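# Unclip a stand-up pouch, set clip aside, open it

## Task

Remove the spring clip from the zip-lock stand-up pouch and set it on the table at a good distance from the pouch. Then spread the pouch's mouth until it remains close to fully open without help. At the end the pouch must stand upright and untilted with its entire base on the table, its zip must not be noticeably pressed down or drooping, and no loose object may be in contact with the pouch or the clip.

## Robot and tools

Robot: two arms, left_arm and right_arm. Each base sits on a tilted plate, and both plates hang from one metal frame behind the arms. For the "too close" clearance check, a plate and its half of the frame count as part of that arm. Calibrated bases in the scene frame: left_arm (+0.019, +0.298, +0.271) m, quat_wxyz (+0.998, -0.056, +0.026, -0.026); right_arm (-0.002, -0.302, +0.271) m, quat_wxyz (+0.998, +0.058, +0.023, -0.030).

Frame: every pose, target and velocity uses the scene frame. Its origin is at table-top height, midway between the nominal bases. +x points out over the table, +z points up, and left_arm is on the +y side. Arm names do not match left or right in the images. Reported hand poses can be a few centimetres off, more at long reach.

Gripper: the fingers point along the gripper's +z axis and open and close along its y axis. end_effector_position is the point between the pads, about 1 cm short of the fingertips.

Row layout: one row always has 16 plain numbers covering both arms, even if only one arm moves. The first 8 are left_arm: x, y, z (absolute position, metres), qw, qx, qy, qz (absolute orientation, w first), opening. The next 8 are right_arm in the same order. Opening runs from -1 (closed) to +1 (fully open, 0.094 m). It is an absolute finger command. A 0 is a real command, so to leave a gripper alone, resend its present command. To hold an orientation, repeat the same quaternion in every row rather than copying the reported one, which drifts. To park an arm that touches nothing, resend the full pose from the last result before it stopped, plus its opening, in every call. Commanding the measured pose can relieve or end a press.

execute_actions(actions, cameras): actions is a list of actions. Each action is a table of up to 15 rows, one row per 1/30 s control step, and the last row is held for the rest of its 15 steps. Every target must lie within 0.6 m of that gripper's current position along each of the gripper's own axes. Otherwise that action is refused for both arms. The whole call is refused if any action is malformed, or if the first one fails this check against the last reported state. An empty list simply returns state and images. cameras selects images: omitted, null or ["all"] gives all; [] gives none; an unknown name invalidates the call.

move(target, speed, blend, opening_speed, blocking, cameras): drives each gripper in a straight line from its Hand target to the absolute pose(s) in target. target is one 16-number row, or a list of up to 15 rows sharing a 10 s cap, with no 0.6 m limit. speed is the top path speed in m/s, from 0.002 to 2.9, default 0.25. Rotation is capped at twice that value in rad/s. Give one value, or one per target. blend (metres) rounds corners at intermediate targets; the default 0 stops at each one. opening_speed is the finger rate per second on the -1..+1 scale, at least 0.2. Use a low value when squeezing something soft. Openings in the first row are sent at once. Openings in later rows are sent after arrival, when everything is at rest. Paths ignore obstacles and the other arm. Grippers lag and overshoot more at speed, especially with the arm nearly straight. Keep paths away from an arm's own base, which can flip its shoulder posture. blocking=false returns after about 0.5 s while the move continues, and a new move replaces it. The result adds a "move:" line giving the ending (done, off_target, moving, held, fault) and any limits (limits=paced: the sent pose was clipped; limits=held: steps were withheld). done means at rest within 10 mm and 2 degrees of the target. Neither done nor off_target tells you whether anything is touching.

wait(seconds): 0 to 10 s, arms hold their last commands and any running move continues. stop(): brakes a running move, which needs some distance. zoom_image(camera, region): region is [x0, y0, x1, y1] in pixels of that camera's latest image, at most 504x504, origin at top-left. finished_scene(scene): ends the current scene, given its number, and cannot be undone. The goal must hold with the robot out of the way.

Controller: each step, the commanded orientation is clipped to within 40 degrees of the measured one. Damped IK favours position over orientation. One action may stop short, and the Hand target line shows where the arm is really being sent, so send the remainder next. Friction and gravity can leave a free gripper a centimetre or more off target, which does not by itself mean contact.

Result lines: end_effector_position and end_effector_quat_wxyz; Hand target; Tool commands; grip_measured (measured opening on the command scale, reads up to ~2.7 mm wide when empty and a few mm narrow on a squeezed part); Joint positions (the last value is opening in metres); Joint velocities, or "within noise"; Joint torques (positive toward larger joint values, offset and noisy; numbers 1-3 wrap at ±28 N m); Motor temperatures. Joint ranges (rad): waist -2.618..3.054, shoulder 0..3.142, elbow 0..3.142 (straight 2.901), wrist pitch ±1.571, wrist yaw ±1.571, wrist roll ±2.094. Grip force is about 50-64 N per pad. To release, command well above grip_measured.

Heat: holding loads, stretched arms or pushing into unreachable poses warms motors. MOTOR HOT appears at 75 °C. At 90 °C an OVER-TEMPERATURE FAULT folds that arm, which then stays idle. At 100 °C the arm goes limp.

Avoid: dropping things, releasing moving parts, fast impacts, hard shoves, anything leaving the table, and any arm stop. Avoid contact between the arms, including one gripper closing on the other's fingers. The clearance check does not stop the grippers or wrist cameras from hitting each other. Loose objects may occasionally get nudged by an outside push.

Cameras (all 896x504): cam_head_left, cam_head_right, cam_high, cam_left_wrist, cam_right_wrist.

Each tool is called after "Call:" in YAML: its name, and indented under it one key for each argument.

## Session

Call:
execute_actions:
  actions: []

Call:
zoom_image:
  camera: "cam_high"
  region: [300, 80, 600, 330]

Scene clock: 0.00 s.
left_arm: end_effector_position=(+0.3392, +0.2841, +0.1514) grip_measured=+1.000 end_effector_quat_wxyz=(+0.095, +0.524, +0.801, -0.273) | right_arm: end_effector_position=(+0.5335, -0.3370, +0.2457) grip_measured=+1.000 end_effector_quat_wxyz=(+0.624, +0.196, +0.755, -0.045)
Joint positions: left_arm=[0.273 2.308 1.221 -0.683 0.425 1.43 0.094] | right_arm=[0.12 2.489 0.966 1.371 0.399 0.144 0.094]
Joint velocities: within noise
Joint torques (N m): no reading
Motor temperatures (°C): left_arm=[25 39 34 25 25 25 27] | right_arm=[25 42 32 26 23 23 23]
Heat: left arm: 39 °C; right arm: 42 °C.
Hand target: left_arm +0.3423, +0.2819, +0.1554; +0.103, +0.525, +0.799, -0.275 | right_arm +0.5357, -0.3362, +0.2509; +0.628, +0.195, +0.752, -0.044
Tool commands: left_gripper/opening=+1.0 right_gripper/opening=+1.0

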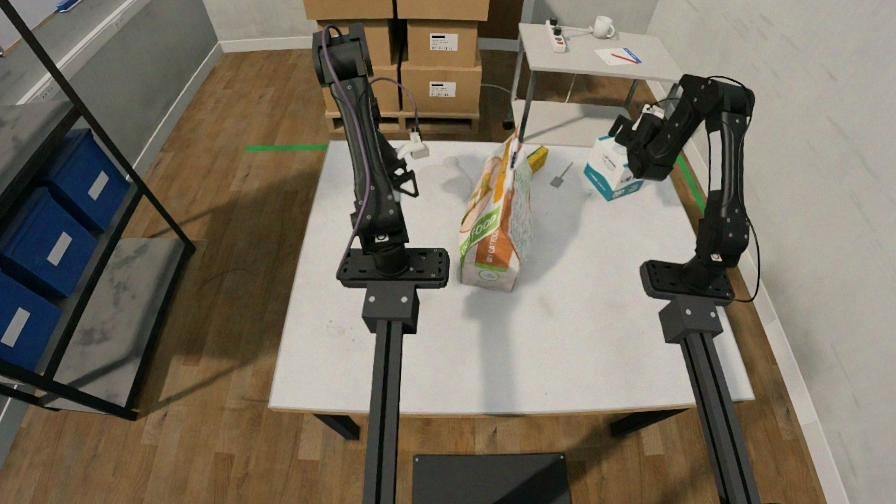

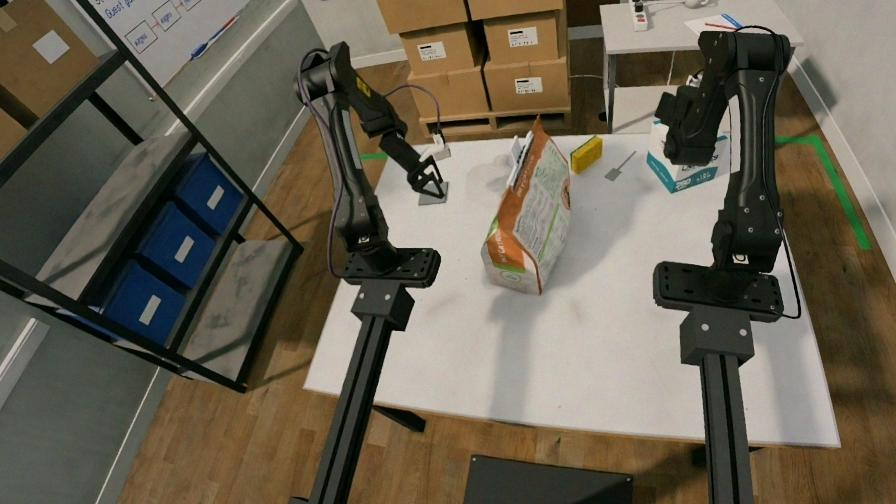

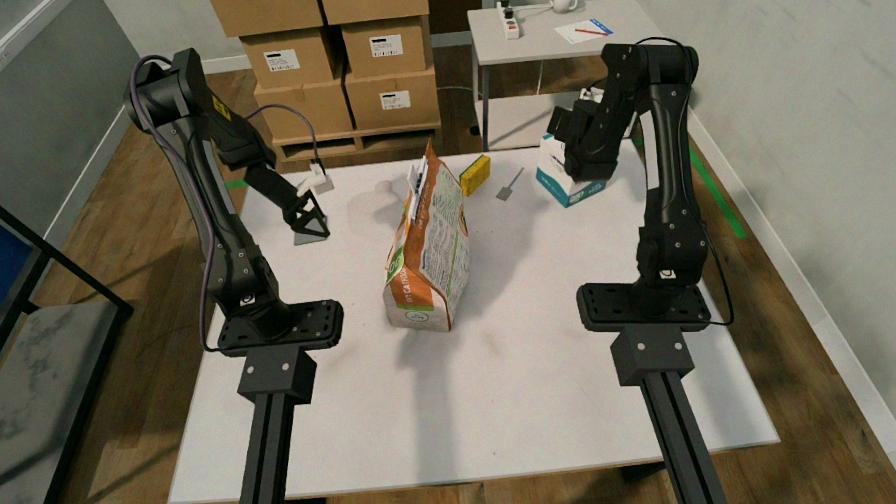

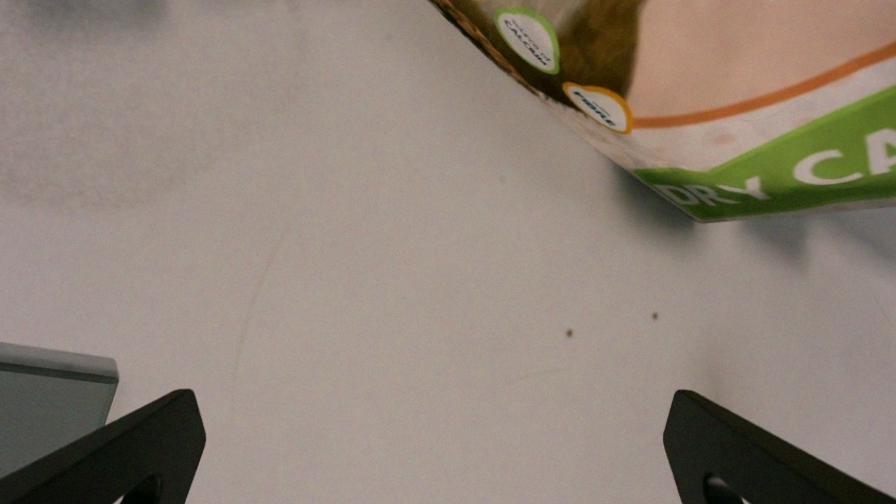

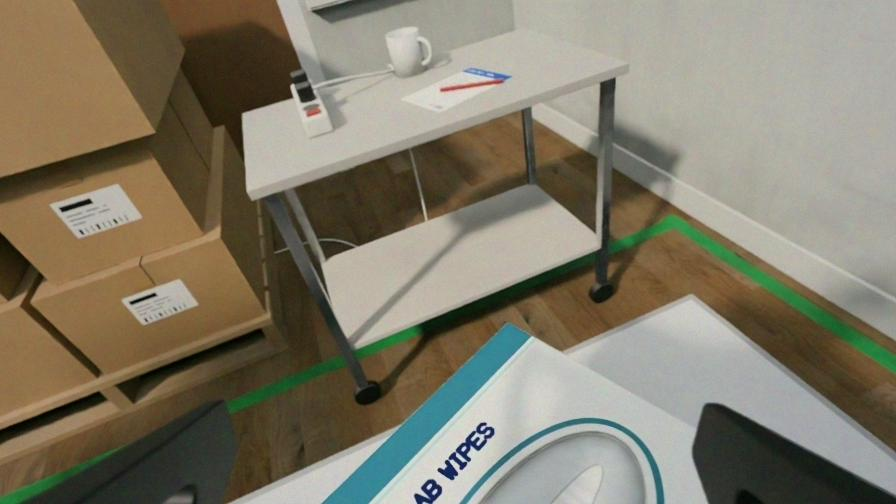

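Scaled by 1.680 from the camera's image (finer frame: 1280x720).

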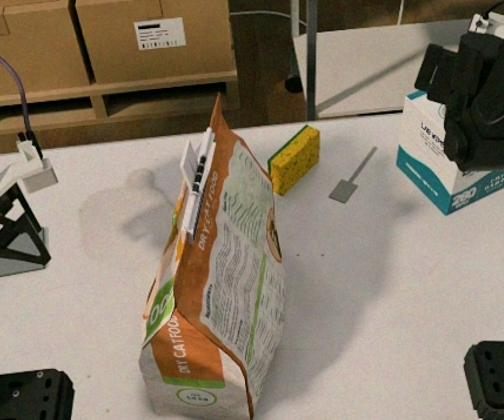

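Call:
move:
  target:
    - [0.330,0.270,0.300,0.103,0.525,0.799,-0.275,0.6,0.50,-0.336,0.36,0.628,0.195,0.752,-0.044,0.6]
    - [0.26,0.10,0.50,0.2162,0.0443,0.9753,-0.0098,0.6,0.26,-0.24,0.48,0.53,-0.25,0.80,0.10,0.6]
  speed: 0.25
  blend: [0.04,0]
  cameras: ["cam_high", "cam_right_wrist", "cam_left_wrist", "cam_head_right"]

Scene clock: 4.63 s.
left_arm: end_effector_position=(+0.2564, +0.1008, +0.4915) grip_measured=+0.603 end_effector_quat_wxyz=(+0.205, +0.048, +0.977, -0.011) | right_arm: end_effector_position=(+0.2612, -0.2427, +0.4673) grip_measured=+0.602 end_effector_quat_wxyz=(+0.521, -0.244, +0.812, +0.095)
Joint positions: left_arm=[-0.961 1.544 1.523 -1.342 -0.427 -0.846 0.075] | right_arm=[0.224 0.588 0.531 -0.421 -0.22 -0.362 0.075]
Joint torques (N m): left_arm=[-1.09 -4.55 8.42 0.78 -0.38 -0.09] | right_arm=[0.4 -0.47 10.13 1.97 -0.3 -0.02]
Heat: left arm: 40 °C; right arm: 43 °C.
Hand target: left_arm +0.2599, +0.1000, +0.5000; +0.216, +0.044, +0.975, -0.010 | right_arm +0.2600, -0.2401, +0.4799; +0.532, -0.251, +0.803, +0.100
Off the commanded pose: left_arm 0.009 m, 1 deg | right_arm 0.013 m, 2 deg.
move: off_target (right_arm)
Images, in order (width x height): cam_head_right 896x504, cam_high 896x504, cam_left_wrist 896x504, cam_right_wrist 896x504.

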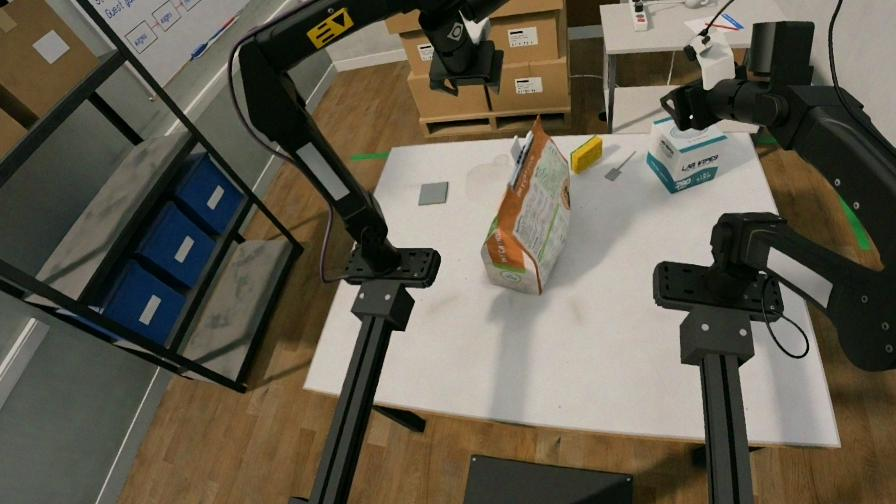

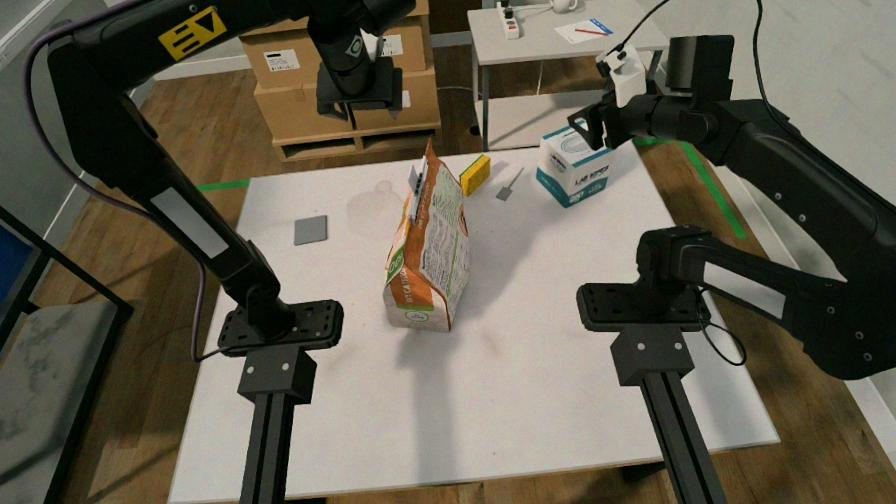

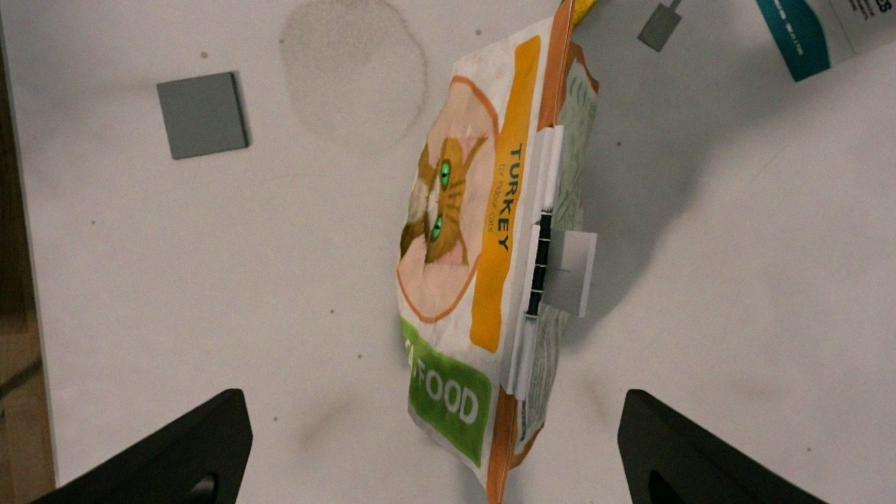

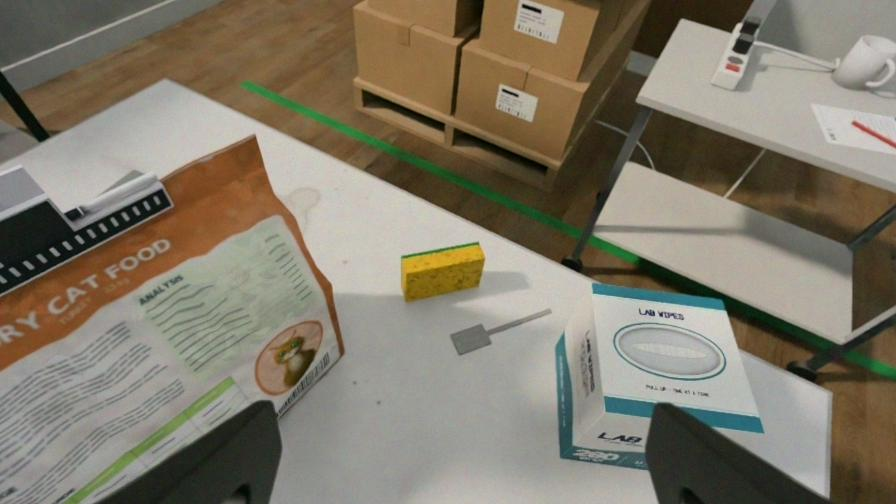

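Call:
zoom_image:
  camera: "cam_left_wrist"
  region: [440, 80, 660, 440]

Call:
zoom_image:
  camera: "cam_high"
  region: [370, 130, 500, 340]

Call:
zoom_image:
  camera: "cam_head_right"
  region: [470, 100, 610, 300]

Scaled by 1.400 from the camera's image (finer frame: 1280x720).

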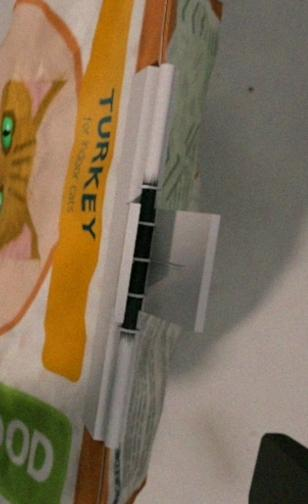

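Scaled by 2.400 from the camera's image (finer frame: 1280x720).

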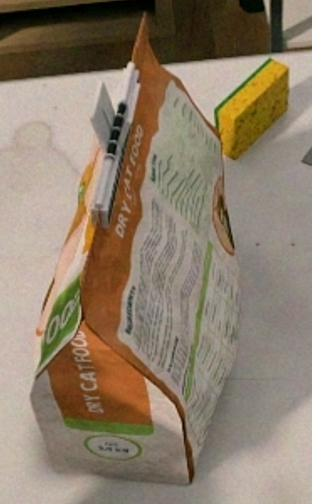

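Scaled by 2.520 from the camera's image (finer frame: 1280x720).

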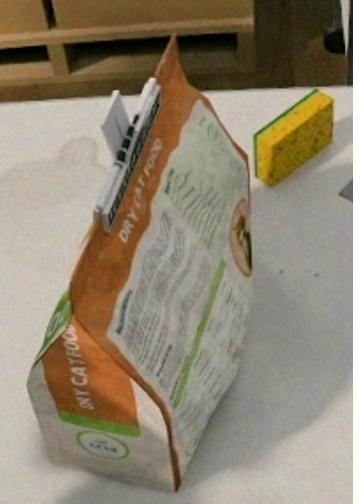

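Call:
move:
  target: [0.200,0.068,0.462,0.38003,0.10859,0.91748,-0.04498,1.0,0.26,-0.26,0.48,0.53,-0.25,0.80,0.10,0.6]
  speed: 0.2
  cameras: ["cam_high", "cam_left_wrist"]

Call:
zoom_image:
  camera: "cam_left_wrist"
  region: [250, 100, 650, 504]

Scene clock: 12.50 s.
left_arm: end_effector_position=(+0.1984, +0.0645, +0.4588) grip_measured=+0.997 end_effector_quat_wxyz=(+0.367, +0.115, +0.922, -0.041) | right_arm: end_effector_position=(+0.2605, -0.2602, +0.4672) grip_measured=+0.602 end_effector_quat_wxyz=(+0.521, -0.247, +0.811, +0.099)
Joint positions: left_arm=[-1.341 1.386 1.085 -0.988 -0.75 -0.985 0.094] | right_arm=[0.052 0.588 0.546 -0.464 -0.381 -0.449 0.075]
Joint torques (N m): left_arm=[-0.8 -5.7 4.49 1.27 -0.59 -0.05] | right_arm=[-0.44 -0.53 10.17 1.88 -0.36 -0.01]
Heat: left arm: 40 °C; right arm: 43 °C.
Hand target: left_arm +0.2000, +0.0680, +0.4620; +0.380, +0.109, +0.918, -0.045 | right_arm +0.2600, -0.2600, +0.4799; +0.532, -0.251, +0.803, +0.100
Off the commanded pose: left_arm 0.005 m, 2 deg | right_arm 0.013 m, 2 deg.
move: off_target (right_arm)

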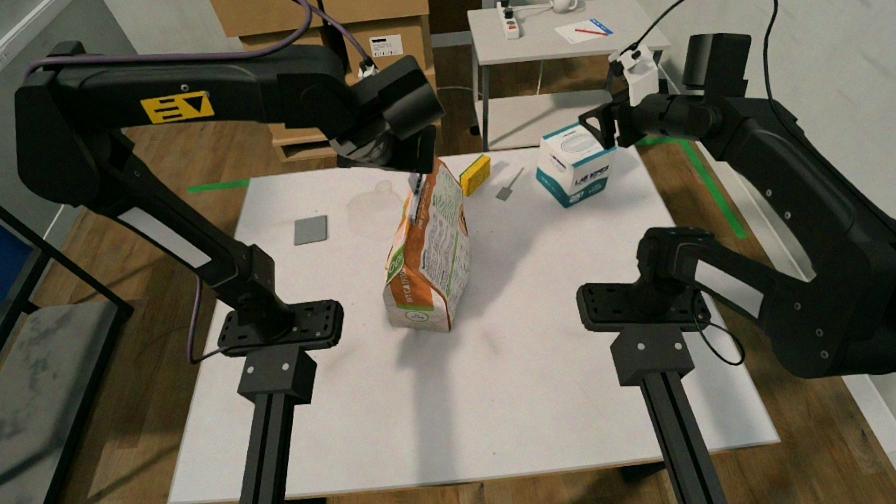

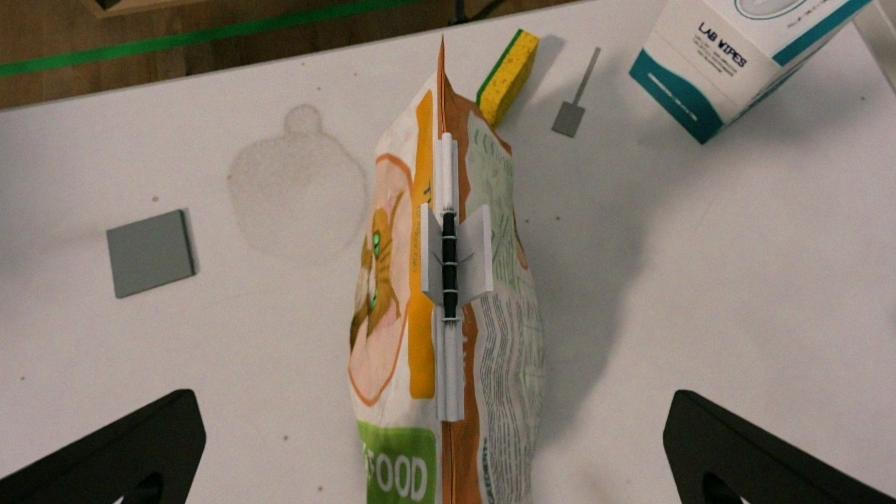

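Scaled by 1.248 from the camera's image (finer frame: 1280x720).

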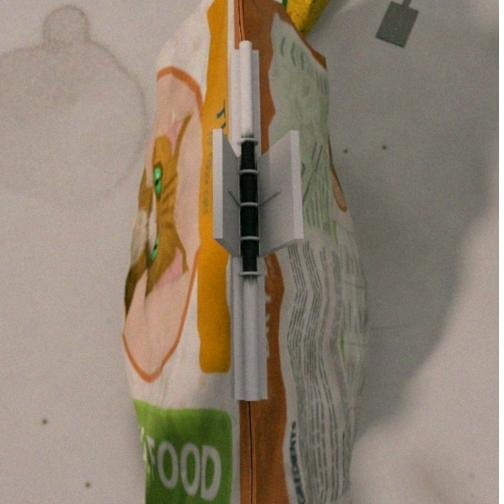

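Call:
move:
  target: [0.2274,0.0545,0.362,0.38003,0.10859,0.91748,-0.04498,1.0,0.26,-0.26,0.47,0.53,-0.25,0.80,0.10,0.6]
  speed: 0.15
  cameras: ["cam_left_wrist", "cam_head_left"]

Call:
zoom_image:
  camera: "cam_left_wrist"
  region: [250, 100, 650, 504]

Scene clock: 15.43 s.
left_arm: end_effector_position=(+0.2263, +0.0505, +0.3669) grip_measured=+0.997 end_effector_quat_wxyz=(+0.380, +0.108, +0.917, -0.051) | right_arm: end_effector_position=(+0.2614, -0.2615, +0.4687) grip_measured=+0.602 end_effector_quat_wxyz=(+0.524, -0.247, +0.809, +0.098)
Joint positions: left_arm=[-1.224 1.489 0.768 -0.43 -0.727 -0.829 0.094] | right_arm=[0.041 0.588 0.546 -0.457 -0.391 -0.454 0.075]
Joint torques (N m): left_arm=[0.02 -4.49 4.45 1.51 -0.37 0.06] | right_arm=[-0.46 -1.24 6.67 2.14 -0.36 -0.02]
Heat: left arm: 40 °C; right arm: 42 °C.
Hand target: left_arm +0.2273, +0.0545, +0.3621; +0.380, +0.108, +0.918, -0.045 | right_arm +0.2600, -0.2600, +0.4700; +0.532, -0.251, +0.803, +0.100
Off the commanded pose: left_arm 0.006 m, 1 deg | right_arm 0.002 m, 1 deg.
move: done
Images, in order (width x height): cam_head_left 896x504, cam_left_wrist 896x504.

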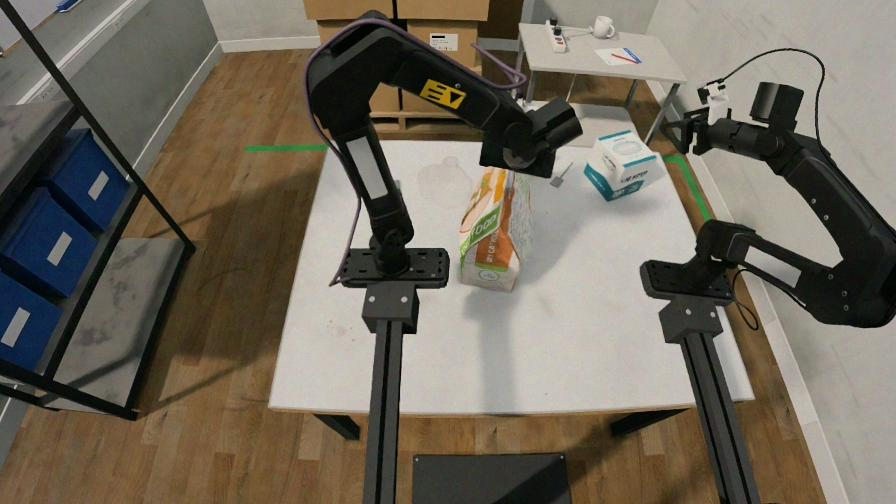

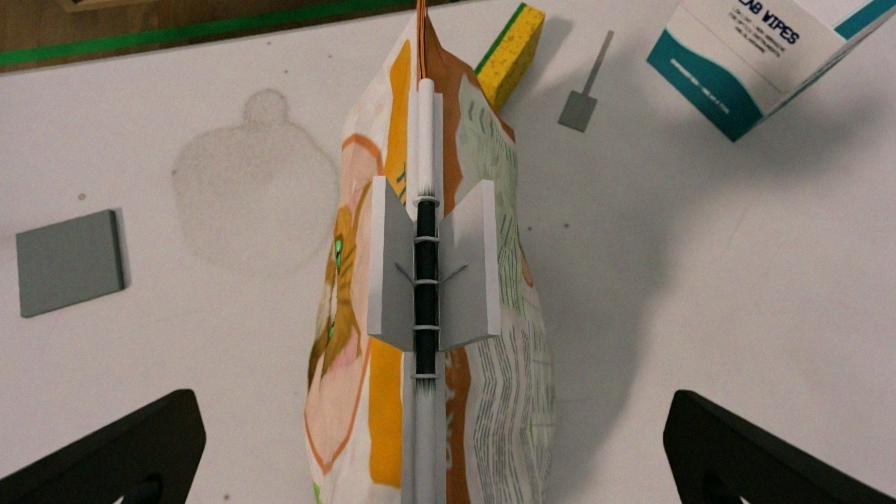

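Scaled by 1.248 from the camera's image (finer frame: 1280x720).

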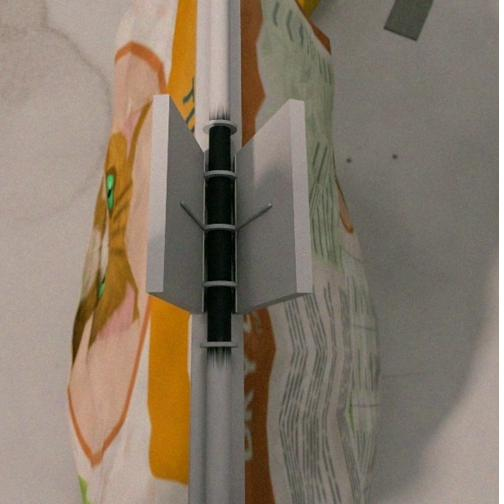

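Call:
move:
  target: [0.256,0.052,0.340,0.38003,0.10859,0.91748,-0.04498,1.0,0.26,-0.26,0.47,0.53,-0.25,0.80,0.10,0.6]
  speed: 0.1
  cameras: ["cam_left_wrist"]

Scene clock: 17.70 s.
left_arm: end_effector_position=(+0.2562, +0.0483, +0.3458) grip_measured=+0.997 end_effector_quat_wxyz=(+0.381, +0.107, +0.917, -0.051) | right_arm: end_effector_position=(+0.2615, -0.2615, +0.4688) grip_measured=+0.602 end_effector_quat_wxyz=(+0.524, -0.247, +0.809, +0.097)
Joint positions: left_arm=[-1.112 1.562 0.732 -0.235 -0.681 -0.7 0.094] | right_arm=[0.041 0.588 0.546 -0.457 -0.391 -0.455 0.075]
Joint torques (N m): left_arm=[-0.24 -4.81 4.3 1.62 -0.3 0.04] | right_arm=[-0.46 -1.26 6.61 2.13 -0.36 -0.02]
Heat: left arm: 40 °C; right arm: 42 °C.
Hand target: left_arm +0.2559, +0.0521, +0.3400; +0.380, +0.108, +0.918, -0.045 | right_arm +0.2600, -0.2600, +0.4699; +0.532, -0.251, +0.803, +0.100
Off the commanded pose: left_arm 0.007 m, 1 deg | right_arm 0.002 m, 1 deg.
move: done

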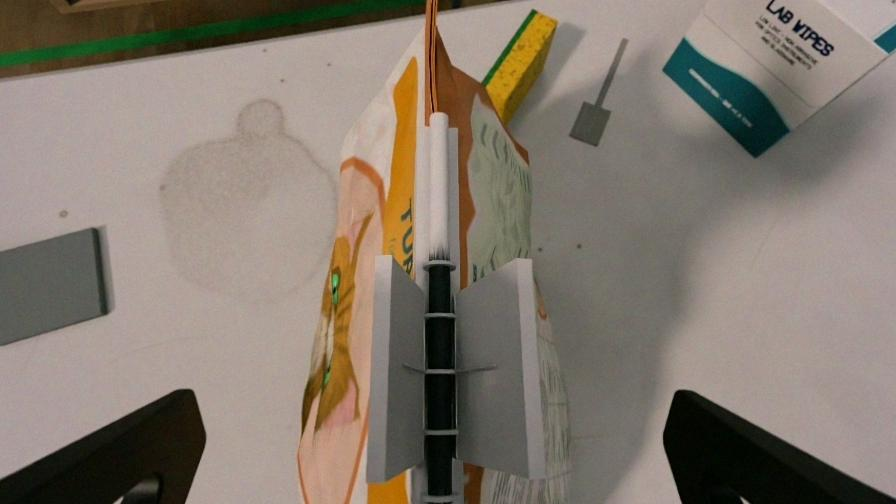

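Call:
move:
  target: [0.2725,0.0455,0.317,0.38003,0.10859,0.91748,-0.04498,1.0,0.26,-0.26,0.47,0.53,-0.25,0.80,0.10,0.6]
  speed: 0.08
  cameras: ["cam_left_wrist", "cam_head_right"]

Call:
zoom_image:
  camera: "cam_head_right"
  region: [460, 100, 620, 300]

Scene clock: 19.30 s.
left_arm: end_effector_position=(+0.2728, +0.0416, +0.3227) grip_measured=+0.997 end_effector_quat_wxyz=(+0.382, +0.107, +0.917, -0.050) | right_arm: end_effector_position=(+0.2615, -0.2615, +0.4688) grip_measured=+0.602 end_effector_quat_wxyz=(+0.525, -0.247, +0.809, +0.098)
Joint positions: left_arm=[-1.058 1.663 0.718 -0.083 -0.655 -0.639 0.094] | right_arm=[0.041 0.588 0.546 -0.456 -0.391 -0.455 0.075]
Joint torques (N m): left_arm=[-0.27 -5.41 4.08 1.65 -0.27 0] | right_arm=[-0.46 -1.26 6.61 2.13 -0.36 -0.02]
Heat: left arm: 40 °C; right arm: 42 °C.
Hand target: left_arm +0.2724, +0.0456, +0.3171; +0.380, +0.109, +0.918, -0.045 | right_arm +0.2600, -0.2600, +0.4700; +0.532, -0.251, +0.803, +0.100
Off the commanded pose: left_arm 0.007 m, 1 deg | right_arm 0.002 m, 1 deg.
move: done
Images, in order (width x height): cam_head_right 896x504, cam_left_wrist 896x504.

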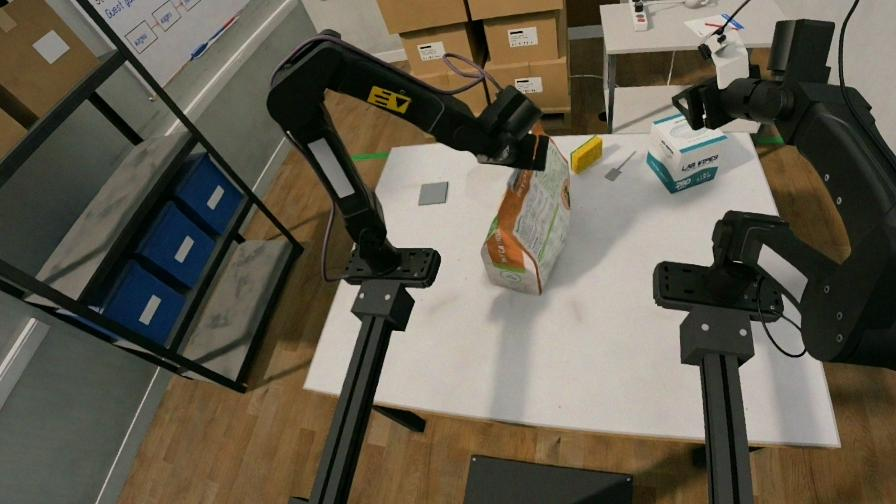

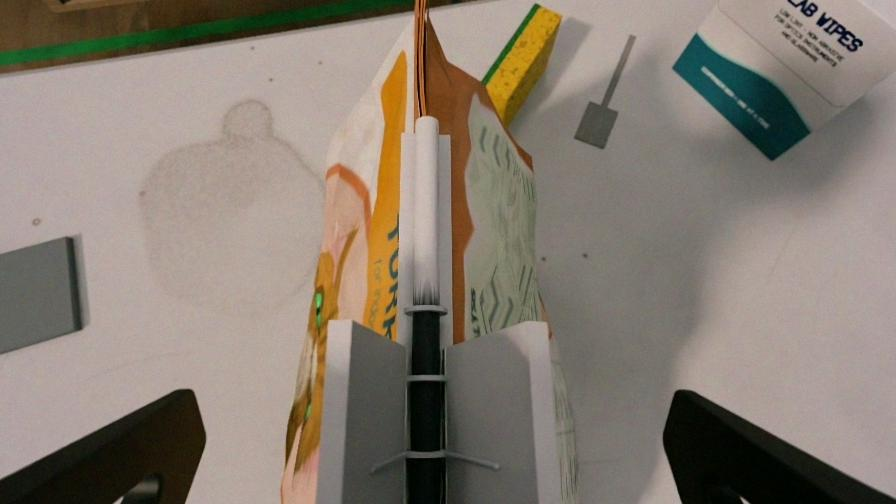

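Scaled by 2.520 from the camera's image (finer frame: 1280x720).

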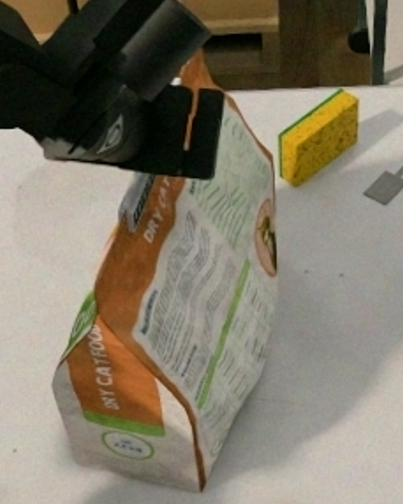

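Call:
move:
  target: [0.2725,0.0455,0.317,0.38003,0.10859,0.91748,-0.04498,-1.0,0.26,-0.26,0.47,0.53,-0.25,0.80,0.10,0.6]
  speed: 0.08
  opening_speed: 0.7
  cameras: ["cam_left_wrist", "cam_high"]

Scene clock: 25.60 s.
left_arm: end_effector_position=(+0.2730, +0.0407, +0.3231) grip_measured=-0.657 end_effector_quat_wxyz=(+0.382, +0.107, +0.916, -0.052) | right_arm: end_effector_position=(+0.2615, -0.2615, +0.4688) grip_measured=+0.602 end_effector_quat_wxyz=(+0.525, -0.247, +0.809, +0.098)
Joint positions: left_arm=[-1.058 1.663 0.718 -0.079 -0.653 -0.638 0.016] | right_arm=[0.041 0.588 0.546 -0.456 -0.391 -0.455 0.075]
Joint torques (N m): left_arm=[-0.27 -5.42 4.08 1.64 -0.28 0.04] | right_arm=[-0.42 -1.25 6.64 2.13 -0.36 -0.01]
Heat: left arm: 40 °C; right arm: 42 °C.
Hand target: left_arm +0.2724, +0.0455, +0.3171; +0.380, +0.109, +0.918, -0.045 | right_arm +0.2600, -0.2600, +0.4700; +0.532, -0.251, +0.803, +0.100
Off the commanded pose: left_arm 0.008 m, 1 deg | right_arm 0.002 m, 1 deg.
move: done
Images, in order (width x height): cam_high 896x504, cam_left_wrist 896x504.

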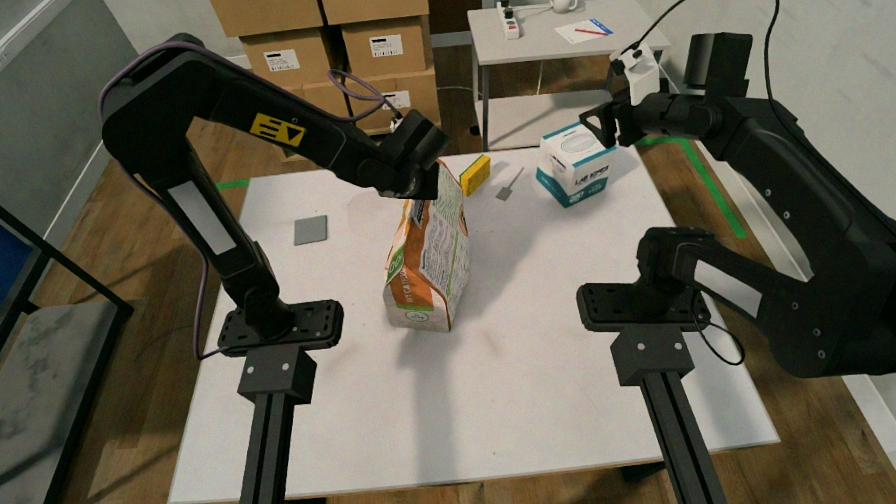

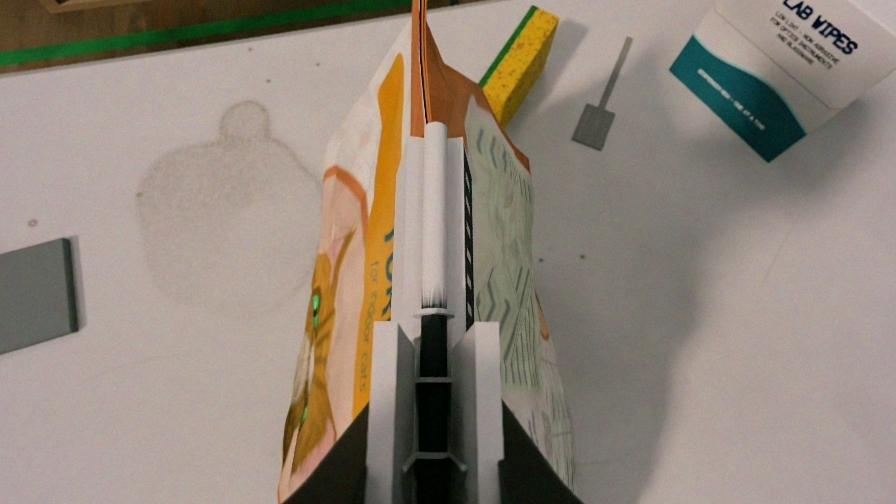

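Call:
move:
  target:
    - [0.2725,0.0455,0.360,0.38003,0.10859,0.91748,-0.04498,-1.0,0.26,-0.26,0.47,0.53,-0.25,0.80,0.10,0.6]
    - [0.2725,0.0455,0.440,0.38003,0.10859,0.91748,-0.04498,-1.0,0.26,-0.26,0.47,0.53,-0.25,0.80,0.10,0.6]
  speed: [0.06,0.12]
  blend: [0.02,0]
  cameras: ["cam_left_wrist", "cam_high", "cam_head_left"]

Scene clock: 28.10 s.
left_arm: end_effector_position=(+0.2696, +0.0488, +0.4213) grip_measured=-0.658 end_effector_quat_wxyz=(+0.363, +0.118, +0.924, -0.035) | right_arm: end_effector_position=(+0.2615, -0.2614, +0.4689) grip_measured=+0.602 end_effector_quat_wxyz=(+0.525, -0.247, +0.809, +0.098)
Joint positions: left_arm=[-1.085 1.5 1.029 -0.632 -0.655 -0.676 0.016] | right_arm=[0.041 0.588 0.546 -0.456 -0.392 -0.455 0.075]
Joint torques (N m): left_arm=[-1.47 -6.76 9.1 1.31 -0.49 -0.04] | right_arm=[-0.46 -1.26 6.63 2.14 -0.36 -0.01]
Heat: left arm: 40 °C; right arm: 42 °C.
Hand target: left_arm +0.2724, +0.0458, +0.4397; +0.380, +0.108, +0.918, -0.045 | right_arm +0.2600, -0.2600, +0.4700; +0.532, -0.251, +0.803, +0.100
Off the commanded pose: left_arm 0.019 m, 3 deg | right_arm 0.002 m, 1 deg.
move: off_target (left_arm)
Images, in order (width x height): cam_head_left 896x504, cam_high 896x504, cam_left_wrist 896x504.

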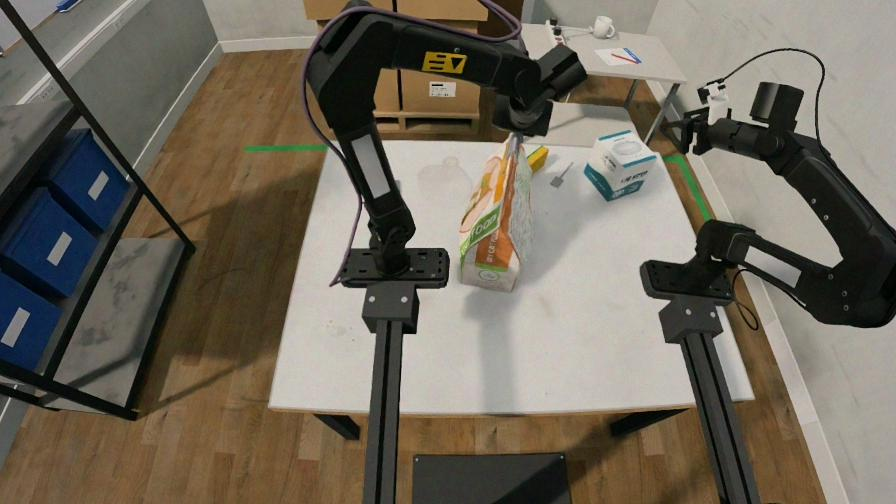

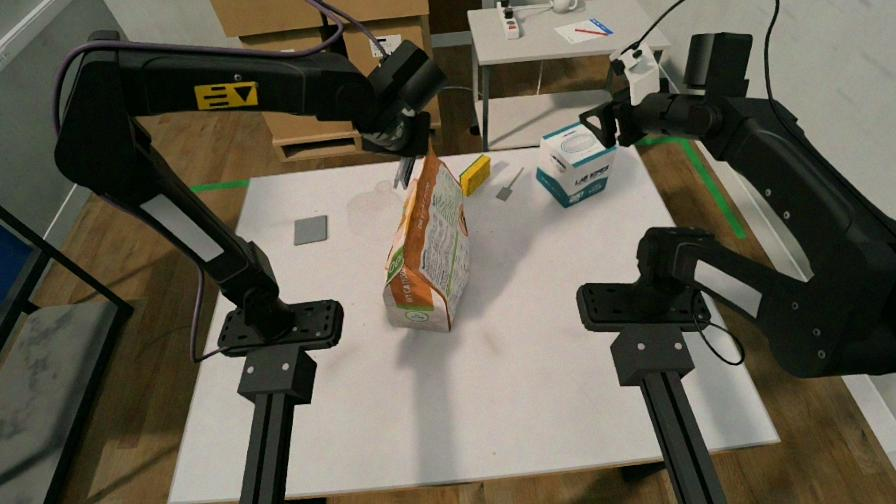

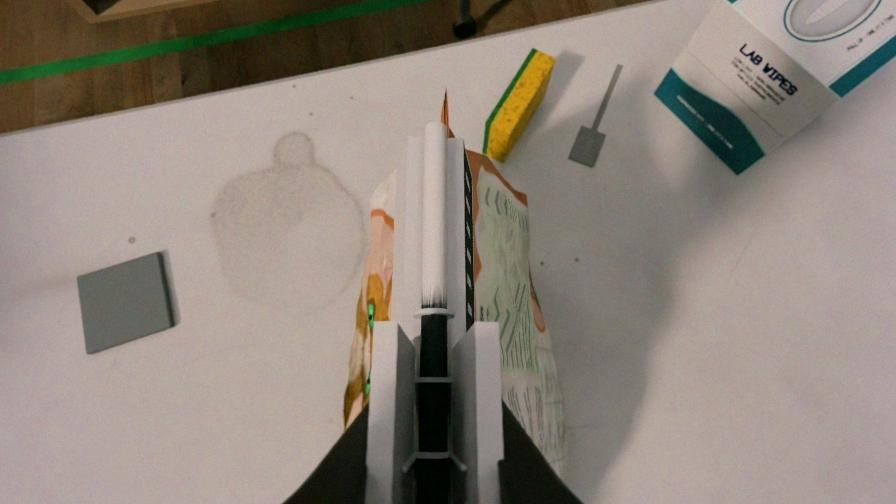

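Call:
move:
  target:
    - [0.30,0.18,0.455,0.38003,0.10859,0.91748,-0.04498,-1.0,0.26,-0.26,0.47,0.53,-0.25,0.80,0.10,0.6]
    - [0.48,0.24,0.26,0.4943,0.4642,0.6750,0.2910,-1.0,0.26,-0.26,0.47,0.53,-0.25,0.80,0.10,0.6]
    - [0.585,0.235,0.11,0.4943,0.4642,0.6750,0.2910,-1.0,0.26,-0.26,0.47,0.53,-0.25,0.80,0.10,0.6]
  speed: [0.25,0.25,0.15]
  blend: [0.05,0.03,0]
  cameras: ["cam_left_wrist", "cam_high", "cam_head_left"]

Scene clock: 34.00 s.
left_arm: end_effector_position=(+0.5826, +0.2357, +0.1134) grip_measured=-0.660 end_effector_quat_wxyz=(+0.491, +0.463, +0.677, +0.294) | right_arm: end_effector_position=(+0.2615, -0.2614, +0.4689) grip_measured=+0.602 end_effector_quat_wxyz=(+0.525, -0.247, +0.809, +0.098)
Joint positions: left_arm=[-0.055 2.884 1.319 1.264 -0.082 1.233 0.016] | right_arm=[0.041 0.588 0.546 -0.456 -0.392 -0.455 0.075]
Joint torques (N m): left_arm=[-1.1 -11 4.48 2.2 0.2 -0.01] | right_arm=[-0.42 -1.25 6.61 2.13 -0.37 -0.01]
Heat: left arm: 40 °C; right arm: 41 °C.
Hand target: left_arm +0.5848, +0.2350, +0.1101; +0.494, +0.464, +0.675, +0.291 | right_arm +0.2600, -0.2600, +0.4700; +0.532, -0.251, +0.803, +0.100
Off the commanded pose: left_arm 0.004 m, 1 deg | right_arm 0.002 m, 1 deg.
move: done
Images, in order (width x height): cam_head_left 896x504, cam_high 896x504, cam_left_wrist 896x504.

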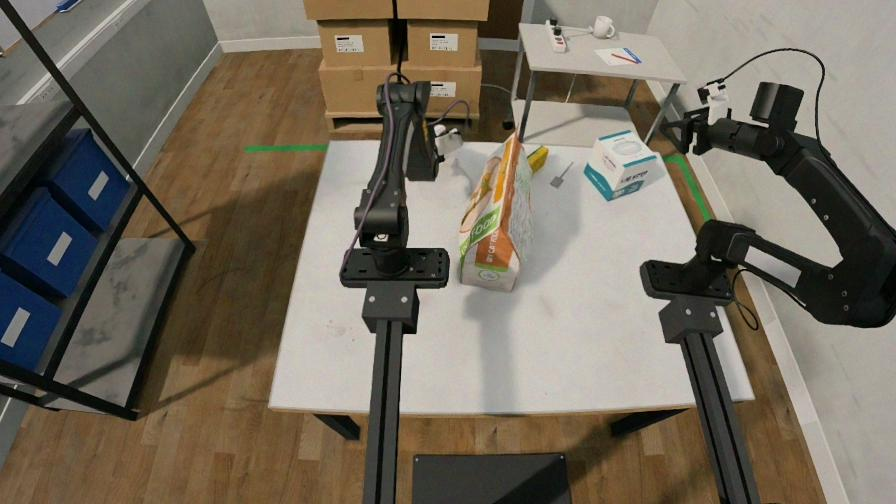

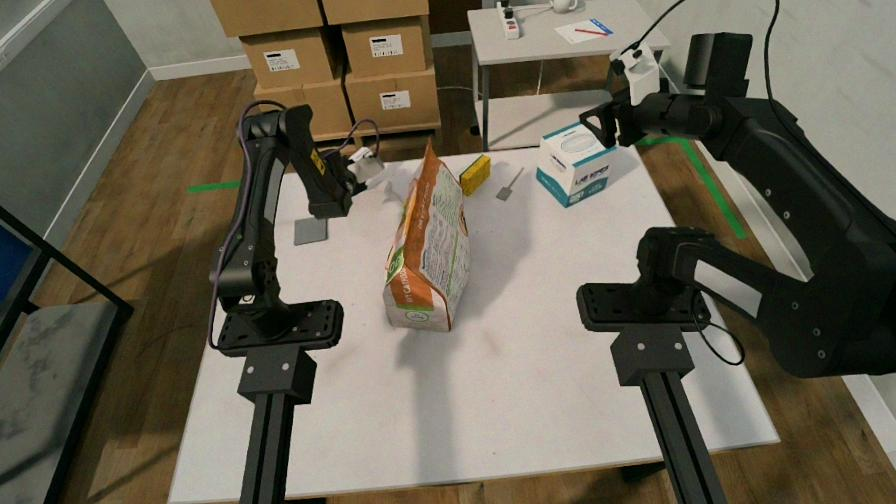

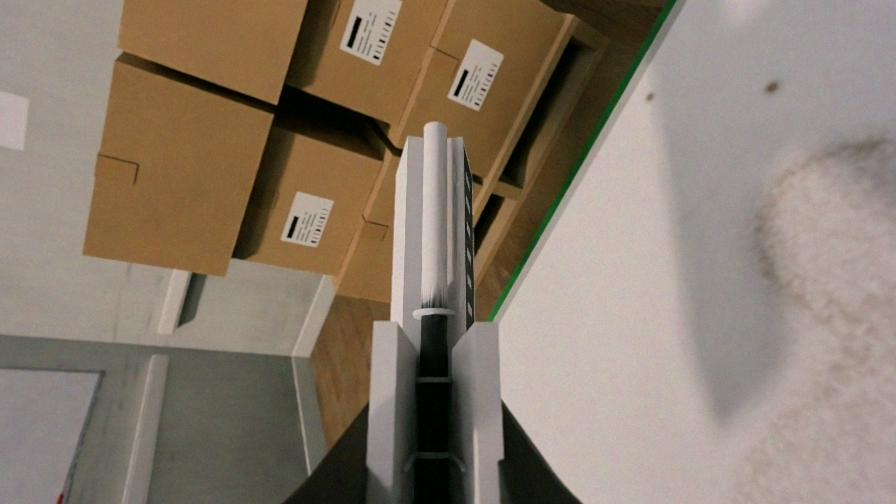

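Call:
move:
  target:
    - [0.585,0.237,0.06,0.4943,0.4642,0.6750,0.2910,-1.0,0.26,-0.26,0.47,0.53,-0.25,0.80,0.10,0.6]
    - [0.585,0.237,0.036,0.4943,0.4642,0.6750,0.2910,-1.0,0.26,-0.26,0.47,0.53,-0.25,0.80,0.10,0.6]
  speed: [0.08,0.03]
  cameras: ["cam_left_wrist", "cam_head_left"]

Call:
zoom_image:
  camera: "cam_head_left"
  region: [370, 80, 520, 230]

Scene clock: 36.33 s.
left_arm: end_effector_position=(+0.5841, +0.2370, +0.0412) grip_measured=-0.660 end_effector_quat_wxyz=(+0.484, +0.467, +0.681, +0.289) | right_arm: end_effector_position=(+0.2615, -0.2614, +0.4689) grip_measured=+0.602 end_effector_quat_wxyz=(+0.525, -0.247, +0.809, +0.098)
Joint positions: left_arm=[-0.03 3.135 1.56 1.252 -0.057 1.24 0.016] | right_arm=[0.041 0.588 0.546 -0.456 -0.392 -0.455 0.075]
Joint torques (N m): left_arm=[-1.02 -10.99 4.36 2.2 0.18 0] | right_arm=[-0.43 -1.28 6.65 2.13 -0.36 -0.02]
Heat: left arm: 41 °C; right arm: 41 °C.
Hand target: left_arm +0.5847, +0.2372, +0.0368; +0.486, +0.469, +0.680, +0.285 | right_arm +0.2600, -0.2600, +0.4700; +0.532, -0.251, +0.803, +0.100
Off the commanded pose: left_arm 0.005 m, 1 deg | right_arm 0.002 m, 1 deg.
joint sent to its limit (left arm) — joint 2 (shoulder), upper limit. The joint targets still meet the commanded pose.
move: done
Images, in order (width x height): cam_head_left 896x504, cam_left_wrist 896x504.

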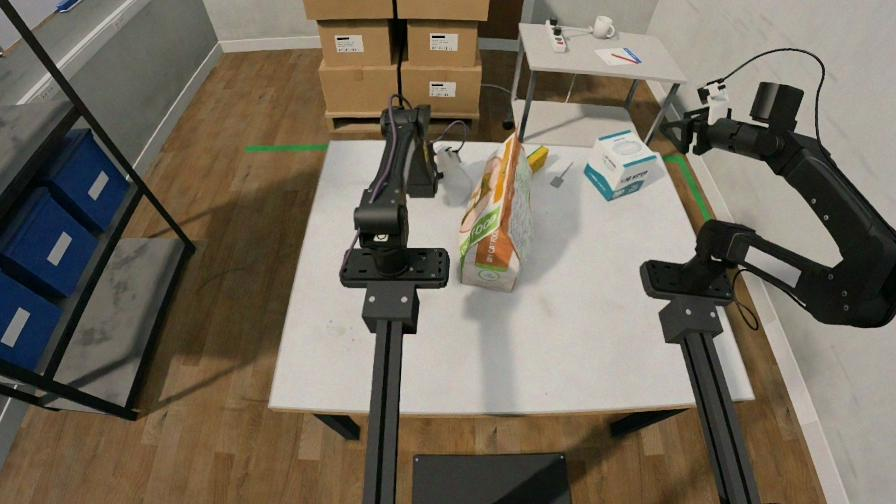

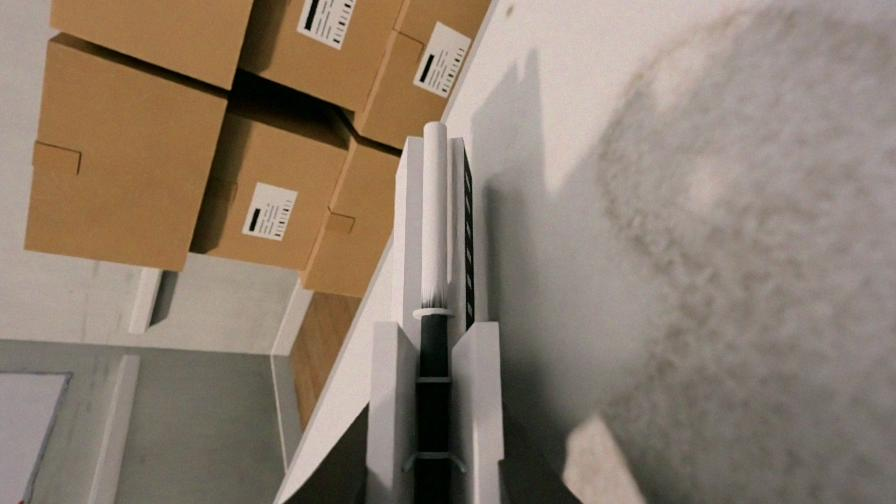

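Scaled by 3.360 from the camera's image (finer frame: 1280x720).

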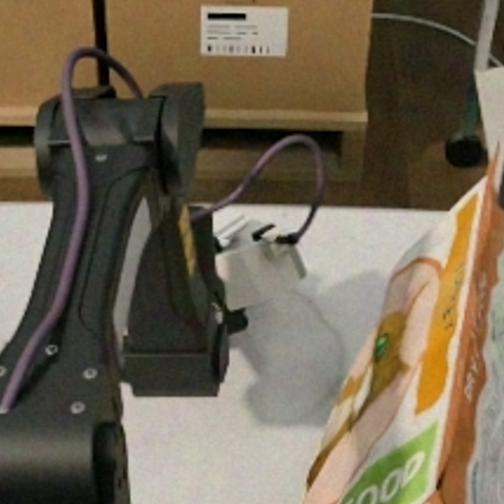

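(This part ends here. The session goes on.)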